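# Set the red cube beside the rightmost blue cube

## Task

Place the red cube on the tabletop next to whichever blue cube lies farther toward the robot's right (the -y side). That blue cube must not be moved, and by the end neither gripper may be touching any cube.

## Robot and tools

ROBOT. There are two arms, left_arm and right_arm, each ending in a two-finger parallel gripper with a wrist camera. The calibrated base of left_arm sits near (-0.001, +0.307, 0) m and that of right_arm near (+0.006, -0.254, +0.029) m. Joint ranges in rad, base to hand: waist -2.618..3.054, shoulder 0..3.142, elbow 0..3.142 (straight at 2.901), wrist pitch and wrist yaw -1.571..1.571, wrist roll -2.094..2.094.

FRAME. Everything uses the scene frame. Its origin is at table-top height, halfway between the nominal bases. +x points forward over the table, +y toward left_arm, +z up. The robot's right is therefore -y. Left and right in images do not follow the arm names. A gripper's fingers extend along its own +z axis and part along its own y axis. The reported end_effector_position is the point between the pads, roughly 1 cm behind the tips, and it can be wrong by a few cm, especially at long reach.

execute_actions. Argument actions: a list of actions. Each action is a table of up to 15 rows, and each row is one 1/30 s control step. A table shorter than 15 rows repeats its last row until step 15. Each row holds 14 numbers in [-1, 1]: dx, dy, dz, rx, ry, rz, opening for left_arm, followed by the same seven for right_arm. The six pose numbers are offsets along scene axes, measured from that arm's Hand target at the start of the action. Every row is counted from that same start point, so rows within one action do not add up, but each new action or call starts afresh, so sending the same offset again moves the hand further. Scale: 1.0 equals 0.6 m or 180 degrees. rx, ry, rz together form one rotation vector, turning about the hand's position. Opening is absolute: +1 fully open (0.094 m), -1 closed. To keep an arm still, send six zeros; its opening must still be written, and 0 there means half open, not unchanged. Argument cameras: names, ["all"], or []; if left out, images come only when actions is empty. An unknown name invalidates the call. An empty actions list returns state and images.

move. Argument target: one 14-number row as above, or a list of up to 15 rows. All rows count from the Hand targets at the start of the move, never from the row before. Each hand follows a straight line; all paths finish together, and the whole move is capped at 10 s. speed: path top speed in m/s, 0.002 to 2.9, default 0.25 (turning at twice that in rad/s); one number or one per row. blend: corner rounding in m per row; 0 (default) stops at each row. opening_speed: rate of the commanded opening per second on the -1..+1 scale, at least 0.2; use it to close gently. grip_force: per-pad limit in N, 10 to 50, one value or one per arm; it persists, and low values close slowly. blocking=false returns after about 0.5 s while the move continues. The result adds a "move:" line: done (at rest within 10 mm and 2 degrees), off_target, moving, held or fault, plus limits=paced (pose clipped) or limits=held (steps withheld). Moves do not avoid obstacles or the other arm; keep paths away from an arm's own base, which can whip the elbow round. Faster moves lag more and hit harder.

wait: seconds, 0 to 3600; sends nothing new, lets a running move continue and returns early if it ends. stop: brakes the running move; braking needs some distance. zoom_image: camera (cam_high, cam_left_wrist, cam_right_wrist) and region [x0, y0, x1, y1] in pixels of that camera's newest image, at most 504 by 504. finished_scene: scene, the current scene number; it cannot be undone, so call nothing after it in the same reply.

RESULTS. Each arm reports end_effector_position (m), end_effector_quat_wxyz, Hand target (the last commanded pose after clipping, from which the next offsets count), Tool commands, grip_measured (same scale as opening; empty fingers read up to about 2.5 mm wide, a firmly held hard part reads up to about 3 mm narrower than its width), Joint positions (last value is the opening in m), joint velocities ("within noise" when still), joint torques and motor temperatures. Hands often stop a few cm short of the Hand target from friction or load; waiting will not fix it, so send the remaining distance as a new offset. Orientation commands are clipped to within 40 degrees of the measured orientation each step.

CAMERAS. cam_high (896x504) is fixed on a stand behind the arms, looking down on the table. cam_left_wrist and cam_right_wrist (672x504, fisheye) ride on the hands; their calibration is refreshed with each image.

AVOID. Dropping the cube from height, releasing it while it still moves, slamming into the table or objects, hard pushes, and contact between the two arms or their grippers (never close one gripper on the other's fingers). A cable on a wrist camera touching something counts as contact; too much force on it is harmful. Anything left off the table fails the task. A hand blocked by something keeps pressing until commanded back. Heavy loads or holding at full stretch heat motors: MOTOR HOT appears at 75 C, at 90 C the arm folds up and stops working. Loose objects may occasionally be nudged by outside pushes, so check positions before finishing.

Each tool is called after "Emit:" in YAML: its name, and indented under it one key for each argument.

## Session

Emit:
execute_actions:
  actions: []

Scene clock: 0.00 s.
left_arm: end_effector_position=(+0.3957, +0.3211, +0.1008) grip_measured=+1.000 end_effector_quat_wxyz=(+0.598, -0.039, +0.801, -0.005) | right_arm: end_effector_position=(+0.4022, -0.2499, +0.1560) grip_measured=+1.000 end_effector_quat_wxyz=(+0.625, -0.001, +0.776, -0.078)
Joint positions: left_arm=[0.048 1.561 0.336 0.936 -0.015 -0.061 0.094] | right_arm=[0.126 1.51 0.332 0.965 0.227 -0.077 0.094]
Joint velocities: within noise
Joint torques (N m): no reading
Motor temperatures (°C): left_arm=[21 21 24 22 23 22 22] | right_arm=[21 24 25 23 22 23 21]
Heat: left arm: 24 °C; right arm: 25 °C.
Hand target: left_arm +0.3982, +0.3212, +0.1076; +0.606, -0.039, +0.795, -0.005 | right_arm +0.4038, -0.2499, +0.1616; +0.631, +0.000, +0.772, -0.077
Tool commands: left_gripper/opening=+1.0 right_gripper/opening=+1.0
camera_calibration:
cam_left_wrist: T_world_to_cam=[[0.15922, -0.98368, 0.08384, 0.24961], [-0.63831, -0.16736, -0.75137, 0.41932], [0.75313, 0.06612, -0.65454, -0.15694]] pos_world=[0.34611, 0.32609, 0.19142]
cam_right_wrist: T_world_to_cam=[[-0.00292, -0.98931, 0.14579, -0.26313], [-0.57822, -0.11728, -0.80741, 0.36902], [0.81588, -0.08665, -0.57169, -0.16207]] pos_world=[0.34484, -0.23108, 0.24365]

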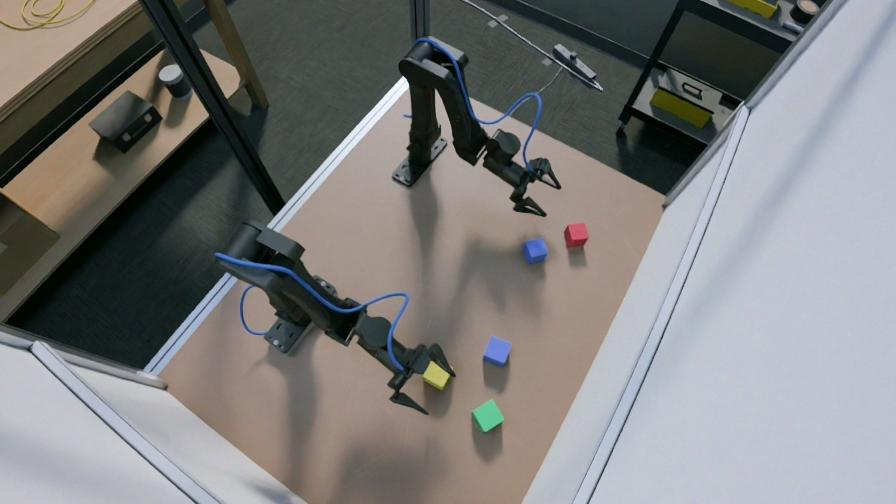

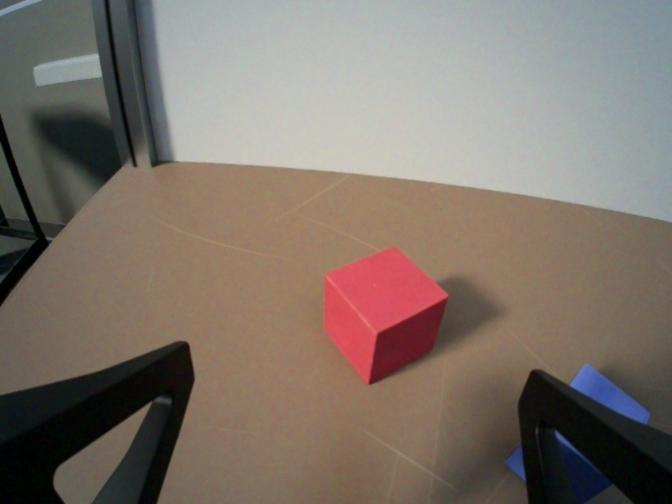

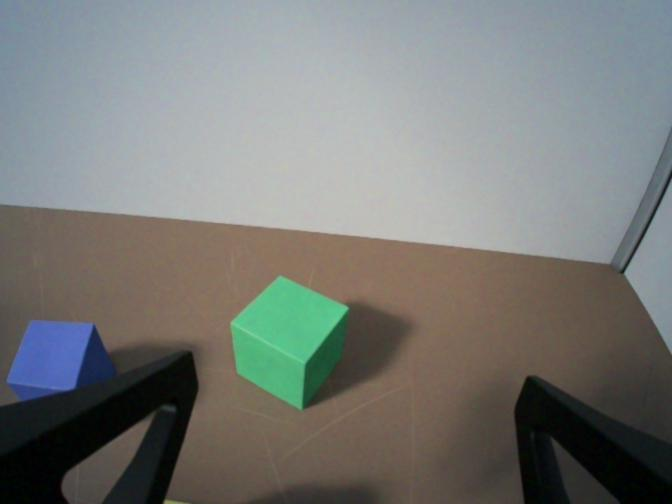

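Emit:
move:
  target: [0.16,-0.0137,0.06,0.147,0.340,-0.248,1,0,0,0,0,0,0,1]
  cameras: ["cam_left_wrist","cam_high"]

Scene clock: 74.17 s.
left_arm: end_effector_position=(+0.4916, +0.3168, +0.1458) grip_measured=+1.000 end_effector_quat_wxyz=(+0.105, +0.372, +0.922, -0.020) | right_arm: end_effector_position=(+0.4022, -0.2499, +0.1560) grip_measured=+1.000 end_effector_quat_wxyz=(+0.625, -0.001, +0.776, -0.078)
Joint positions: left_arm=[0.086 2.411 2.562 -1.55 0.127 0.82 0.094] | right_arm=[0.126 1.51 0.332 0.965 0.227 -0.077 0.094]
Joint torques (N m): left_arm=[-0.72 -11.48 8.2 0.9 0.09 0.1] | right_arm=[0.02 -5.5 5.52 2.03 0.02 0.03]
Motor temperatures (°C): left_arm=[21 23 27 32 23 22 22] | right_arm=[21 26 26 30 22 23 21]
Heat: left arm: 32 °C; right arm: 30 °C.
Hand target: left_arm +0.4942, +0.3131, +0.1436; +0.079, +0.382, +0.920, -0.033 | right_arm +0.4038, -0.2499, +0.1616; +0.631, +0.000, +0.772, -0.077
Off the commanded pose: left_arm 0.005 m, 3 deg | right_arm 0.006 m, 1 deg.
joint sent to its limit (left arm) — joint 4 (wrist pitch), lower limit. The joint targets are off in orientation, not in position.
move: off_target (left_arm)
cam_left_wrist: T_world_to_cam=[[-0.6296, -0.76814, -0.11647, 0.57504], [-0.77239, 0.60271, 0.20039, 0.19678], [-0.08373, 0.21613, -0.97277, 0.21087]] pos_world=[0.53169, 0.27754, 0.23267]
Images, in order (width x height): cam_high 896x504, cam_left_wrist 672x504.

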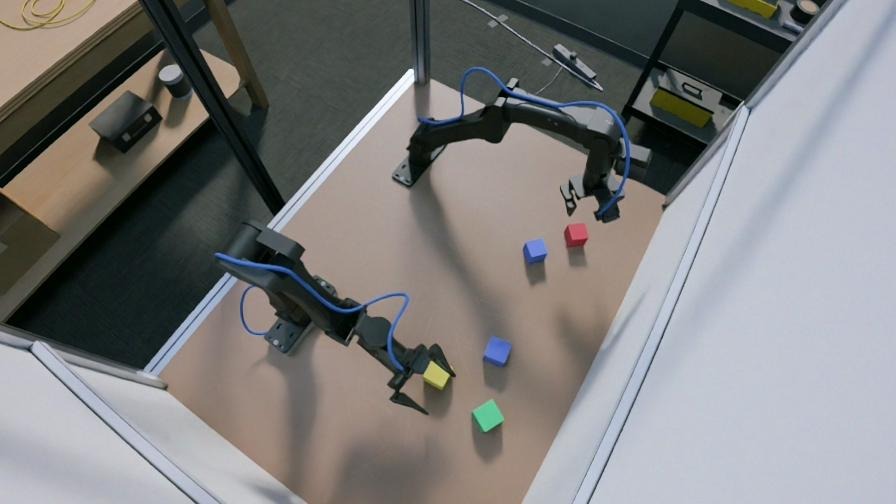

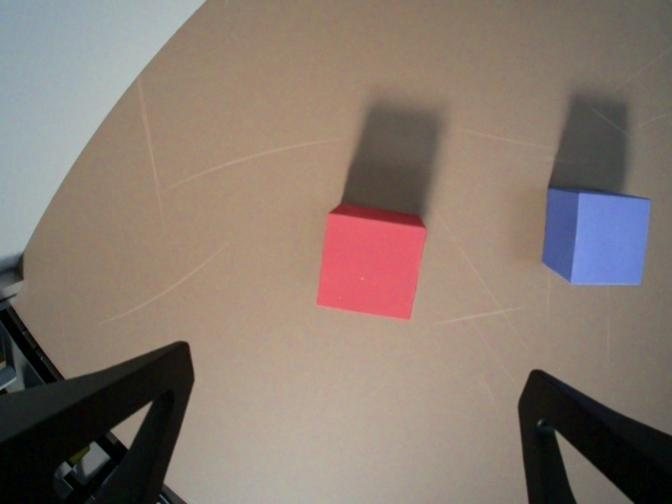

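Emit:
move:
  target:
    - [0.013,-0.006,-0.12,-0.023,-0.023,-0.033,1,0,0,0,0,0,0,1]
    - [0.013,-0.006,-0.197,-0.023,-0.023,-0.033,1,0,0,0,0,0,0,1]
    - [0.013,-0.006,-0.197,-0.023,-0.023,-0.033,-0.25,0,0,0,0,0,0,1]
  speed: [0.2,0.08,0.1]
  blend: [0.01,0,0]
  opening_speed: 1.0
  cameras: ["cam_left_wrist","cam_high"]

Scene clock: 98.07 s.
left_arm: end_effector_position=(+0.5003, +0.3088, +0.0167) grip_measured=-0.011 end_effector_quat_wxyz=(+0.109, +0.426, +0.897, -0.056) | right_arm: end_effector_position=(+0.4022, -0.2499, +0.1560) grip_measured=+1.000 end_effector_quat_wxyz=(+0.625, -0.001, +0.776, -0.078)
Joint positions: left_arm=[0.097 2.411 2.036 -1.059 0.205 0.946 0.046] | right_arm=[0.126 1.51 0.332 0.965 0.227 -0.077 0.094]
Joint torques (N m): left_arm=[0.65 -16.49 4.82 1.07 0.27 0.09] | right_arm=[0.01 -5.5 5.53 2.02 0.03 0.04]
Heat: left arm: 28 °C; right arm: 31 °C.
Hand target: left_arm +0.5020, +0.3095, +0.0254; +0.124, +0.427, +0.894, -0.056 | right_arm +0.4038, -0.2499, +0.1616; +0.631, +0.000, +0.772, -0.077
Off the commanded pose: left_arm 0.009 m, 2 deg | right_arm 0.006 m, 1 deg.
move: done
cam_left_wrist: T_world_to_cam=[[-0.72164, -0.68904, -0.06673, 0.58019], [-0.68871, 0.70485, 0.16989, 0.16134], [-0.07003, 0.16855, -0.9832, 0.09566]] pos_world=[0.53651, 0.26993, 0.10535]
Images, in order (width x height): cam_high 896x504, cam_left_wrist 672x504.

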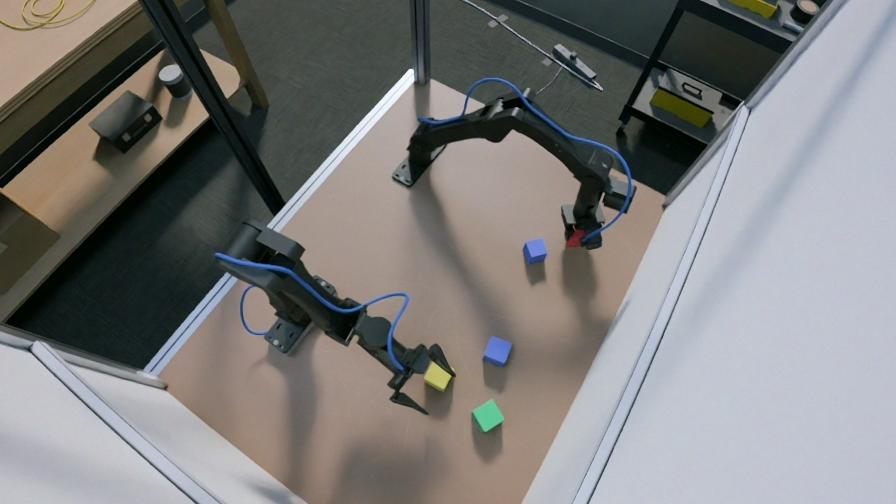

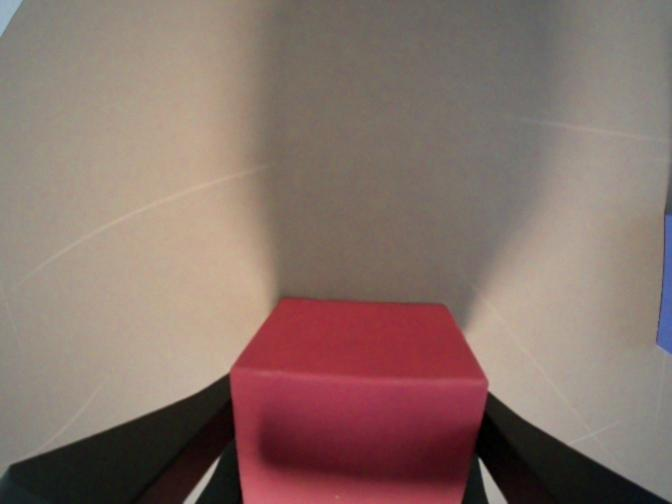

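Emit:
move:
  target:
    - [0,0,0.142,0,0,0,-0.25,0,0,0,0,0,0,1]
    - [-0.187,-0.5,0.142,0,0,0,-0.25,0,0,0,0,0,0,1]
  speed: [0.2,0.3]
  blend: [0.03,0]
  cameras: ["cam_left_wrist","cam_high"]

Scene clock: 110.57 s.
left_arm: end_effector_position=(+0.3805, +0.0141, +0.1015) grip_measured=-0.011 end_effector_quat_wxyz=(+0.106, +0.432, +0.894, -0.054) | right_arm: end_effector_position=(+0.4022, -0.2499, +0.1560) grip_measured=+1.000 end_effector_quat_wxyz=(+0.625, -0.001, +0.776, -0.078)
Joint positions: left_arm=[-0.609 2.188 1.993 -1.148 0.067 0.26 0.046] | right_arm=[0.126 1.51 0.332 0.965 0.227 -0.077 0.094]
Joint torques (N m): left_arm=[0.34 -12.14 9.21 1.18 0.01 -0.07] | right_arm=[0.03 -5.49 5.5 2.02 0.03 0.04]
Heat: left arm: 28 °C; right arm: 32 °C.
Hand target: left_arm +0.3899, +0.0095, +0.1107; +0.124, +0.427, +0.894, -0.056 | right_arm +0.4038, -0.2499, +0.1616; +0.631, +0.000, +0.772, -0.077
Off the commanded pose: left_arm 0.014 m, 2 deg | right_arm 0.006 m, 1 deg.
move: off_target (left_arm)
cam_left_wrist: T_world_to_cam=[[-0.73077, -0.67917, -0.06852, 0.29982], [-0.67879, 0.71239, 0.17818, 0.26731], [-0.0722, 0.17672, -0.98161, 0.2209]] pos_world=[0.4165, -0.02584, 0.18976]
Images, in order (width x height): cam_high 896x504, cam_left_wrist 672x504.

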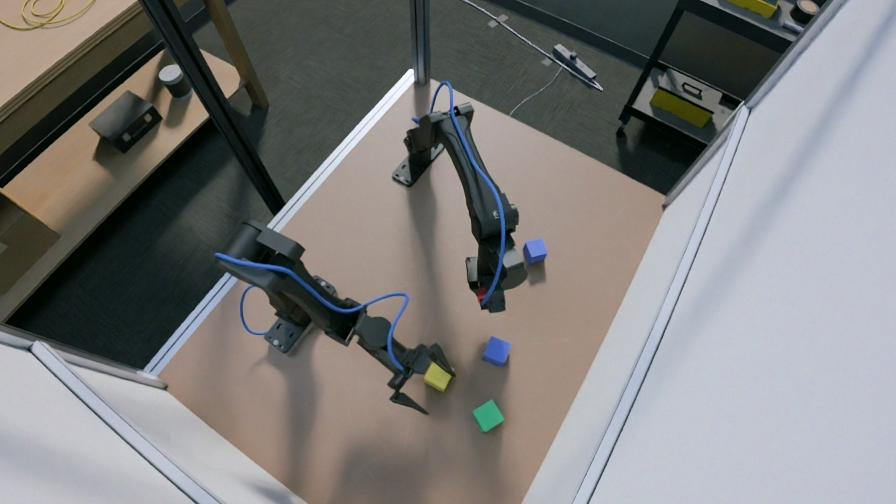

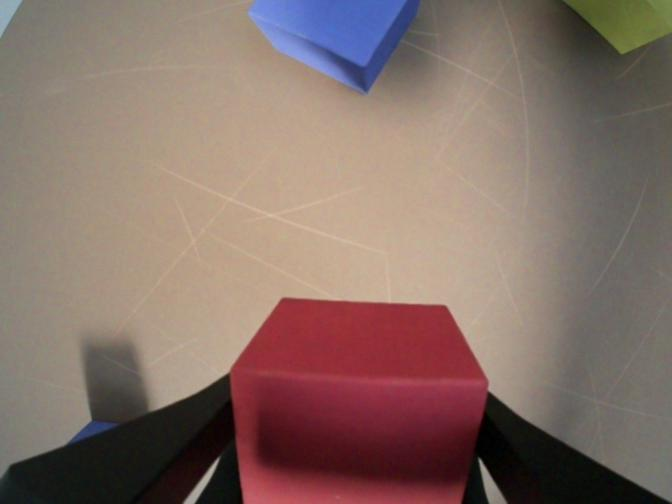

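Emit:
move:
  target: [0.132,-0.026,-0.077,0,0,-0.156,-0.25,0,0,0,0,0,0,1]
  cameras: ["cam_left_wrist"]

Scene clock: 130.03 s.
left_arm: end_effector_position=(+0.4669, -0.0047, +0.0662) grip_measured=-0.011 end_effector_quat_wxyz=(+0.136, +0.625, +0.765, -0.073) | right_arm: end_effector_position=(+0.4022, -0.2499, +0.1560) grip_measured=+1.000 end_effector_quat_wxyz=(+0.625, -0.001, +0.776, -0.078)
Joint positions: left_arm=[-0.508 2.736 2.833 -1.418 0.185 0.815 0.046] | right_arm=[0.126 1.51 0.332 0.965 0.227 -0.077 0.094]
Joint torques (N m): left_arm=[0.49 -13.63 8.72 1.06 0.26 0.1] | right_arm=[0.02 -5.5 5.52 2.03 0.02 0.04]
Motor temperatures (°C): left_arm=[21 29 27 28 23 22 24] | right_arm=[21 26 26 32 22 23 21]
Heat: left arm: 29 °C; right arm: 32 °C.
Hand target: left_arm +0.4690, -0.0062, +0.0645; +0.107, +0.631, +0.764, -0.085 | right_arm +0.4038, -0.2499, +0.1616; +0.631, +0.000, +0.772, -0.077
Off the commanded pose: left_arm 0.003 m, 4 deg | right_arm 0.006 m, 1 deg.
elbow stopped short (left arm): the move would have taken joint 3 (elbow) straighter than the controller allows.
move: off_target (left_arm)
cam_left_wrist: T_world_to_cam=[[-0.9495, -0.28751, -0.12564, 0.45551], [-0.30104, 0.94765, 0.10649, 0.1752], [0.08845, 0.13894, -0.98634, 0.12089]] pos_world=[0.47456, -0.05187, 0.15781]

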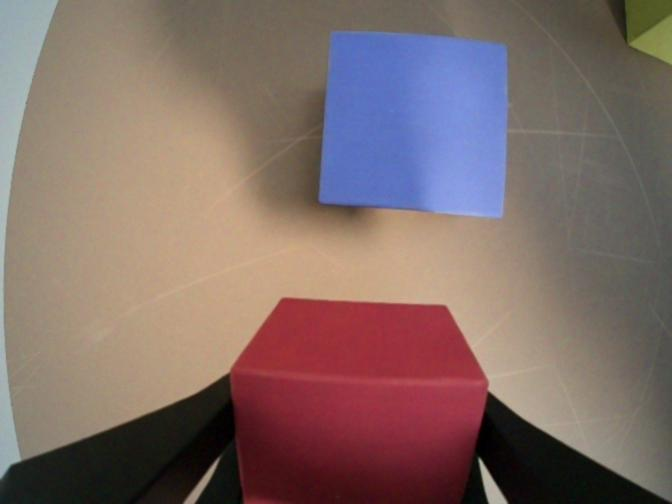

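Emit:
move:
  target: [0.003,-0.021,-0.078,0,0,0,-0.25,0,0,0,0,0,0,1]
  speed: 0.08
  cameras: ["cam_left_wrist"]

Scene clock: 145.67 s.
left_arm: end_effector_position=(+0.4678, -0.0081, +0.0186) grip_measured=-0.011 end_effector_quat_wxyz=(+0.110, +0.626, +0.768, -0.077) | right_arm: end_effector_position=(+0.4022, -0.2499, +0.1560) grip_measured=+1.000 end_effector_quat_wxyz=(+0.625, -0.001, +0.776, -0.078)
Joint positions: left_arm=[-0.513 2.829 2.834 -1.379 0.185 0.815 0.046] | right_arm=[0.126 1.51 0.332 0.965 0.227 -0.077 0.094]
Joint torques (N m): left_arm=[-0.95 -14.11 8.65 1.22 0.23 -0.04] | right_arm=[0.02 -5.49 5.52 2.02 0.03 0.04]
Heat: left arm: 29 °C; right arm: 33 °C.
Hand target: left_arm +0.4709, -0.0187, +0.0176; +0.107, +0.631, +0.764, -0.085 | right_arm +0.4038, -0.2499, +0.1616; +0.631, +0.000, +0.772, -0.077
Off the commanded pose: left_arm 0.011 m, 1 deg | right_arm 0.006 m, 1 deg.
elbow stopped short (left arm): the move would have taken joint 3 (elbow) straighter than the controller allows.
move: off_target (left_arm)
cam_left_wrist: T_world_to_cam=[[-0.95555, -0.28067, -0.09031, 0.45163], [-0.29141, 0.94562, 0.14448, 0.17853], [0.04485, 0.16438, -0.98538, 0.09503]] pos_world=[0.47932, -0.05769, 0.10863]

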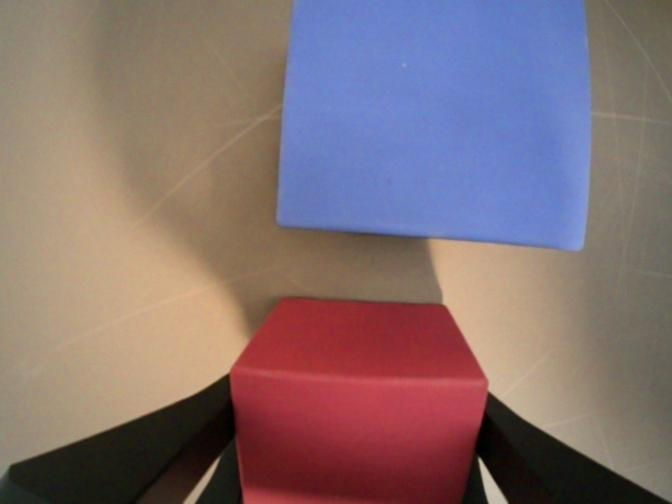

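Emit:
move:
  target:
    - [-0.015,-0.016,0.002,0,0,0,-0.25,0,0,0,0,0,0,1]
    - [-0.015,-0.016,-0.002,0,0,0,-0.25,0,0,0,0,0,0,1]
    - [-0.015,-0.016,-0.002,0,0,0,0.5,0,0,0,0,0,0,1]
    - [-0.017,-0.008,0.15,0,0,0,0.5,0,0,0,0,0,0,1]
  speed: [0.08,0.05,0.1,0.15]
  opening_speed: 1.0
  cameras: ["cam_left_wrist","cam_high"]

Scene clock: 159.73 s.
left_arm: end_effector_position=(+0.4577, -0.0224, +0.0793) grip_measured=+0.498 end_effector_quat_wxyz=(+0.147, +0.625, +0.762, -0.076) | right_arm: end_effector_position=(+0.4022, -0.2499, +0.1560) grip_measured=+1.000 end_effector_quat_wxyz=(+0.625, -0.001, +0.776, -0.078)
Joint positions: left_arm=[-0.543 2.718 2.843 -1.417 0.185 0.782 0.07] | right_arm=[0.126 1.51 0.332 0.965 0.227 -0.077 0.094]
Joint torques (N m): left_arm=[0.44 -19.33 7.76 1.12 0.19 -0.09] | right_arm=[0.02 -5.5 5.5 2.02 0.02 0.03]
Heat: left arm: 33 °C; right arm: 33 °C.
Hand target: left_arm +0.4606, -0.0235, +0.1075; +0.107, +0.631, +0.764, -0.085 | right_arm +0.4038, -0.2499, +0.1616; +0.631, +0.000, +0.772, -0.077
Off the commanded pose: left_arm 0.029 m, 5 deg | right_arm 0.006 m, 1 deg.
elbow stopped short (left arm): the move would have taken joint 3 (elbow) straighter than the controller allows.
move: off_target (left_arm)
cam_left_wrist: T_world_to_cam=[[-0.94864, -0.28653, -0.13412, 0.44363], [-0.29893, 0.95061, 0.08355, 0.18867], [0.10355, 0.11935, -0.98744, 0.1298]] pos_world=[0.4638, -0.06773, 0.1719]
Images, in order (width x height): cam_high 896x504, cam_left_wrist 672x504.

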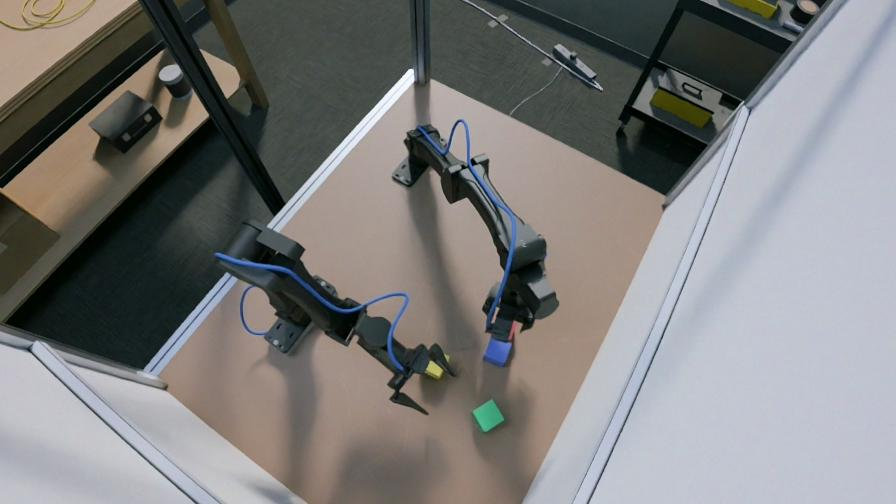

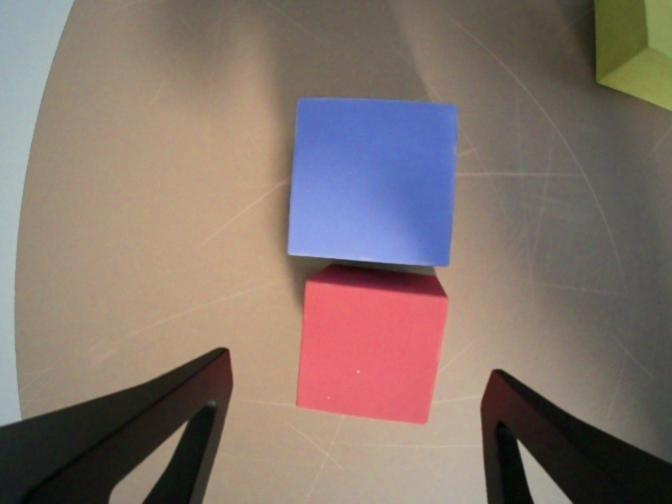

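Emit:
finished_scene:
  scene: 2

The scene is finished: the task was done.


## Next scene

The same job, from a new start.

Emit:
execute_actions:
  actions: []

Scene clock: 0.00 s.
left_arm: end_effector_position=(+0.3884, +0.3415, +0.1112) grip_measured=+1.000 end_effector_quat_wxyz=(+0.621, -0.103, +0.772, +0.086) | right_arm: end_effector_position=(+0.4026, -0.2756, +0.1426) grip_measured=+1.000 end_effector_quat_wxyz=(+0.612, +0.071, +0.780, -0.114)
Joint positions: left_arm=[-0.041 1.582 0.306 1.049 -0.325 -0.07 0.094] | right_arm=[0.124 1.58 0.347 0.988 0.373 -0.001 0.094]
Joint velocities: within noise
Joint torques (N m): no reading
Motor temperatures (°C): left_arm=[20 21 24 23 23 22 22] | right_arm=[21 24 24 24 22 23 21]
Heat: left arm: 24 °C; right arm: 24 °C.
Hand target: left_arm +0.3902, +0.3416, +0.1166; +0.627, -0.105, +0.767, +0.085 | right_arm +0.4043, -0.2757, +0.1476; +0.617, +0.073, +0.775, -0.113
Tool commands: left_gripper/opening=+1.0 right_gripper/opening=+1.0
camera_calibration:
cam_left_wrist: T_world_to_cam=[[0.36106, -0.93192, 0.03408, 0.17945], [-0.54419, -0.24023, -0.80383, 0.42003], [0.7573, 0.27169, -0.59388, -0.22453]] pos_world=[0.33382, 0.32914, 0.19818]
cam_right_wrist: T_world_to_cam=[[-0.15867, -0.98098, 0.1118, -0.21673], [-0.59854, 0.00551, -0.80107, 0.39656], [0.78522, -0.19402, -0.58803, -0.18732]] pos_world=[0.35006, -0.25113, 0.23175]

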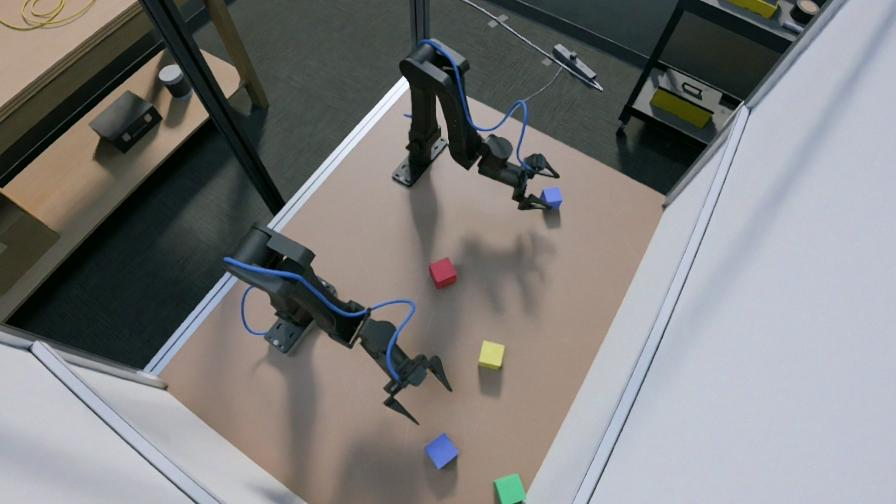

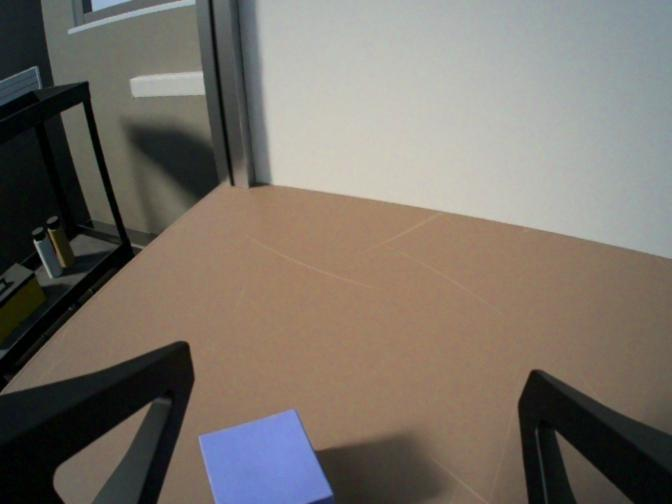

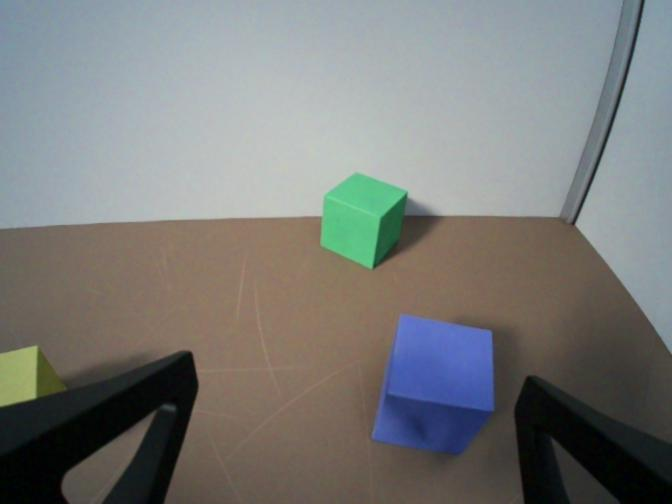

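Emit:
move:
  target: [0,0,0,0,0,0,1,-0.232,0.513,0.02,-0.091,0.359,0.310,1]
  speed: 0.35
  cameras: ["cam_right_wrist"]

Scene clock: 40.67 s.
left_arm: end_effector_position=(+0.3884, +0.3415, +0.1112) grip_measured=+1.000 end_effector_quat_wxyz=(+0.621, -0.103, +0.772, +0.086) | right_arm: end_effector_position=(+0.2642, +0.0256, +0.1557) grip_measured=+1.000 end_effector_quat_wxyz=(+0.109, -0.421, +0.899, +0.045)
Joint positions: left_arm=[-0.041 1.582 0.306 1.049 -0.325 -0.07 0.094] | right_arm=[0.838 1.758 1.487 -1.063 -0.002 -0.054 0.094]
Joint torques (N m): left_arm=[-0.03 -6.04 5.33 2.35 -0.05 0.01] | right_arm=[0.36 -7.92 8.46 0.7 -0.14 -0.05]
Motor temperatures (°C): left_arm=[20 23 25 31 23 22 22] | right_arm=[21 25 27 28 22 23 21]
Heat: left arm: 31 °C; right arm: 28 °C.
Hand target: left_arm +0.3902, +0.3416, +0.1166; +0.627, -0.105, +0.767, +0.085 | right_arm +0.2651, +0.0320, +0.1596; +0.111, -0.427, +0.896, +0.052
Off the commanded pose: left_arm 0.006 m, 1 deg | right_arm 0.008 m, 1 deg.
move: done
cam_right_wrist: T_world_to_cam=[[0.8044, -0.59083, -0.06214, -0.18208], [-0.57693, -0.80183, 0.15563, 0.18856], [-0.14178, -0.08934, -0.98586, 0.29168]] pos_world=[0.2966, 0.06968, 0.24689]

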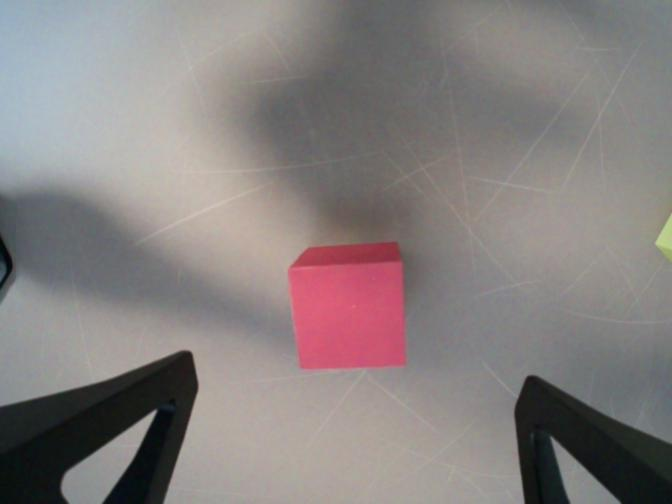

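Emit:
move:
  target:
    - [0,0,0,0,0,0,1,-0.018,-0.011,-0.13,0,0,0,1]
    - [0,0,0,0,0,0,1,-0.018,-0.011,-0.216,0,0,0,1]
    - [0,0,0,0,0,0,1,-0.018,-0.011,-0.216,0,0,0,-0.15]
  speed: [0.2,0.08,0.1]
  blend: [0.01,0,0]
  opening_speed: 1.0
  cameras: ["cam_right_wrist"]

Scene clock: 60.93 s.
left_arm: end_effector_position=(+0.3884, +0.3415, +0.1112) grip_measured=+1.000 end_effector_quat_wxyz=(+0.621, -0.103, +0.772, +0.086) | right_arm: end_effector_position=(+0.2568, +0.0239, +0.0358) grip_measured=+0.140 end_effector_quat_wxyz=(+0.114, -0.426, +0.896, +0.050)
Joint positions: left_arm=[-0.041 1.582 0.306 1.049 -0.325 -0.07 0.094] | right_arm=[0.848 1.846 1.096 -0.57 -0.005 -0.054 0.054]
Joint torques (N m): left_arm=[0.01 -6.06 5.31 2.34 -0.03 0.02] | right_arm=[0.42 -8.05 5 0.93 -0.1 0.05]
Heat: left arm: 33 °C; right arm: 27 °C.
Hand target: left_arm +0.3902, +0.3416, +0.1166; +0.627, -0.105, +0.767, +0.085 | right_arm +0.2543, +0.0254, +0.0300; +0.111, -0.427, +0.896, +0.052
Off the commanded pose: left_arm 0.006 m, 1 deg | right_arm 0.006 m, 1 deg.
move: done
cam_right_wrist: T_world_to_cam=[[0.81101, -0.58157, -0.06351, -0.18643], [-0.56941, -0.80961, 0.14251, 0.20033], [-0.1343, -0.07941, -0.98775, 0.17015]] pos_world=[0.28812, 0.06728, 0.12768]

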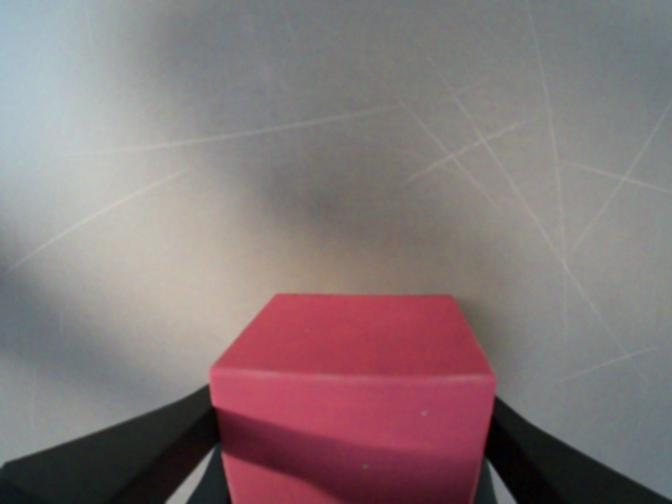

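Emit:
move:
  target:
    - [0,0,0,0,0,0,1,0,0,0.12,0,0,0,-0.15]
    - [0,0,0,0,0,0,1,0.218,-0.567,0.15,0,0,-0.4,-0.15]
  speed: [0.2,0.35]
  blend: [0.03,0]
  cameras: ["cam_right_wrist"]

Scene clock: 76.30 s.
left_arm: end_effector_position=(+0.3884, +0.3415, +0.1112) grip_measured=+1.000 end_effector_quat_wxyz=(+0.621, -0.103, +0.772, +0.086) | right_arm: end_effector_position=(+0.3781, -0.3102, +0.1144) grip_measured=+0.140 end_effector_quat_wxyz=(+0.112, +0.175, +0.978, -0.017)
Joint positions: left_arm=[-0.041 1.582 0.306 1.049 -0.325 -0.07 0.094] | right_arm=[-0.117 1.773 1.342 -0.917 0.044 0.216 0.054]
Joint torques (N m): left_arm=[-0.02 -6.04 5.37 2.35 -0.04 0] | right_arm=[-0.32 -8.13 8.53 0.71 0.11 0.1]
Heat: left arm: 34 °C; right arm: 27 °C.
Hand target: left_arm +0.3902, +0.3416, +0.1166; +0.627, -0.105, +0.767, +0.085 | right_arm +0.3850, -0.3148, +0.1199; +0.120, +0.181, +0.976, -0.023
Off the commanded pose: left_arm 0.006 m, 1 deg | right_arm 0.010 m, 1 deg.
move: done
cam_right_wrist: T_world_to_cam=[[-0.2868, -0.9547, -0.07929, -0.17301], [-0.94842, 0.2713, 0.16401, 0.46381], [-0.13506, 0.12224, -0.98327, 0.29992]] pos_world=[0.43077, -0.32766, 0.20511]

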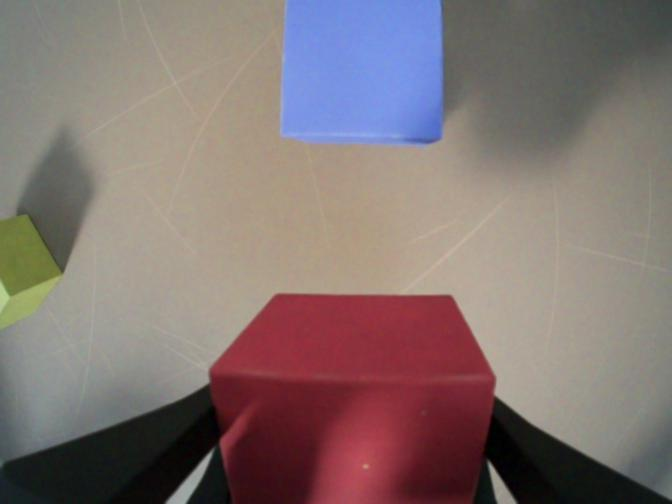

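Emit:
move:
  target:
    - [0,0,0,0,0,0,1,0.063,-0.017,-0.05,0,0,0,-0.15]
    - [0,0,0,0,0,0,1,0.063,-0.017,-0.137,0,0,0,-0.15]
  speed: [0.15,0.08]
  cameras: ["cam_right_wrist"]

Scene clock: 95.40 s.
left_arm: end_effector_position=(+0.3884, +0.3415, +0.1112) grip_measured=+1.000 end_effector_quat_wxyz=(+0.621, -0.103, +0.772, +0.086) | right_arm: end_effector_position=(+0.4216, -0.3205, +0.0423) grip_measured=+0.140 end_effector_quat_wxyz=(+0.118, +0.180, +0.976, -0.017)
Joint positions: left_arm=[-0.041 1.582 0.306 1.049 -0.325 -0.07 0.094] | right_arm=[-0.127 2.006 1.353 -0.683 0.044 0.217 0.054]
Joint torques (N m): left_arm=[0.03 -5.98 5.33 2.35 -0.04 0.01] | right_arm=[-0.53 -10.02 5.37 0.96 0.09 -0.02]
Heat: left arm: 35 °C; right arm: 29 °C.
Hand target: left_arm +0.3902, +0.3416, +0.1166; +0.627, -0.105, +0.767, +0.085 | right_arm +0.4229, -0.3250, +0.0377; +0.120, +0.181, +0.976, -0.023
Off the commanded pose: left_arm 0.006 m, 1 deg | right_arm 0.006 m, 1 deg.
move: done
cam_right_wrist: T_world_to_cam=[[-0.29649, -0.95157, -0.08128, -0.17092], [-0.94719, 0.2821, 0.15246, 0.52321], [-0.12215, 0.1222, -0.98496, 0.23084]] pos_world=[0.4731, -0.33845, 0.1337]

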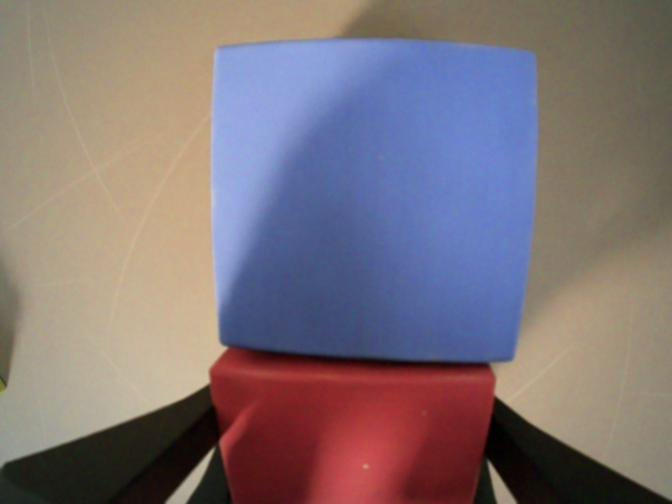

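Emit:
move:
  target:
    - [0,0,0,0,0,0,1,-0.005,0.002,-0.012,0,0,0,-0.15]
    - [0,0,0,0,0,0,1,-0.005,0.002,-0.012,0,0,0,0.6]
    - [0,0,0,0,0,0,1,-0.008,0.003,0.16,0,0,0,0.6]
  speed: [0.05,0.1,0.15]
  opening_speed: 1.0
  cameras: ["cam_right_wrist"]

Scene clock: 115.10 s.
left_arm: end_effector_position=(+0.3884, +0.3415, +0.1112) grip_measured=+1.000 end_effector_quat_wxyz=(+0.621, -0.103, +0.772, +0.086) | right_arm: end_effector_position=(+0.4122, -0.3192, +0.1172) grip_measured=+0.598 end_effector_quat_wxyz=(+0.100, +0.180, +0.978, -0.018)
Joint positions: left_arm=[-0.041 1.582 0.306 1.049 -0.325 -0.07 0.094] | right_arm=[-0.127 1.926 1.556 -1.003 0.044 0.217 0.075]
Joint torques (N m): left_arm=[-0.03 -6.02 5.37 2.35 -0.03 0.01] | right_arm=[-0.25 -12.29 8.31 0.64 0.09 0.01]
Motor temperatures (°C): left_arm=[20 23 26 36 23 22 22] | right_arm=[21 29 27 27 22 23 23]
Heat: left arm: 36 °C; right arm: 29 °C.
Hand target: left_arm +0.3902, +0.3416, +0.1166; +0.627, -0.105, +0.767, +0.085 | right_arm +0.4181, -0.3231, +0.1337; +0.120, +0.181, +0.976, -0.023
Off the commanded pose: left_arm 0.006 m, 1 deg | right_arm 0.018 m, 2 deg.
move: off_target (right_arm)
cam_right_wrist: T_world_to_cam=[[-0.29925, -0.95119, -0.07544, -0.16575], [-0.94104, 0.28113, 0.18817, 0.49545], [-0.15778, 0.12731, -0.97923, 0.3189]] pos_world=[0.46695, -0.33755, 0.20654]

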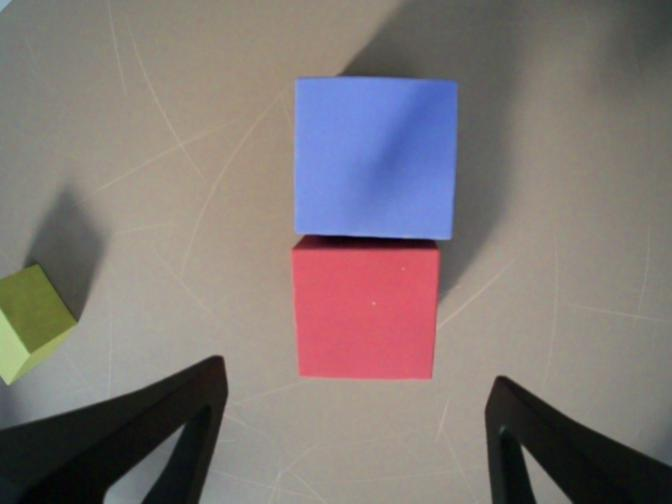

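Emit:
finished_scene:
  scene: 3

The scene is finished: the task was done.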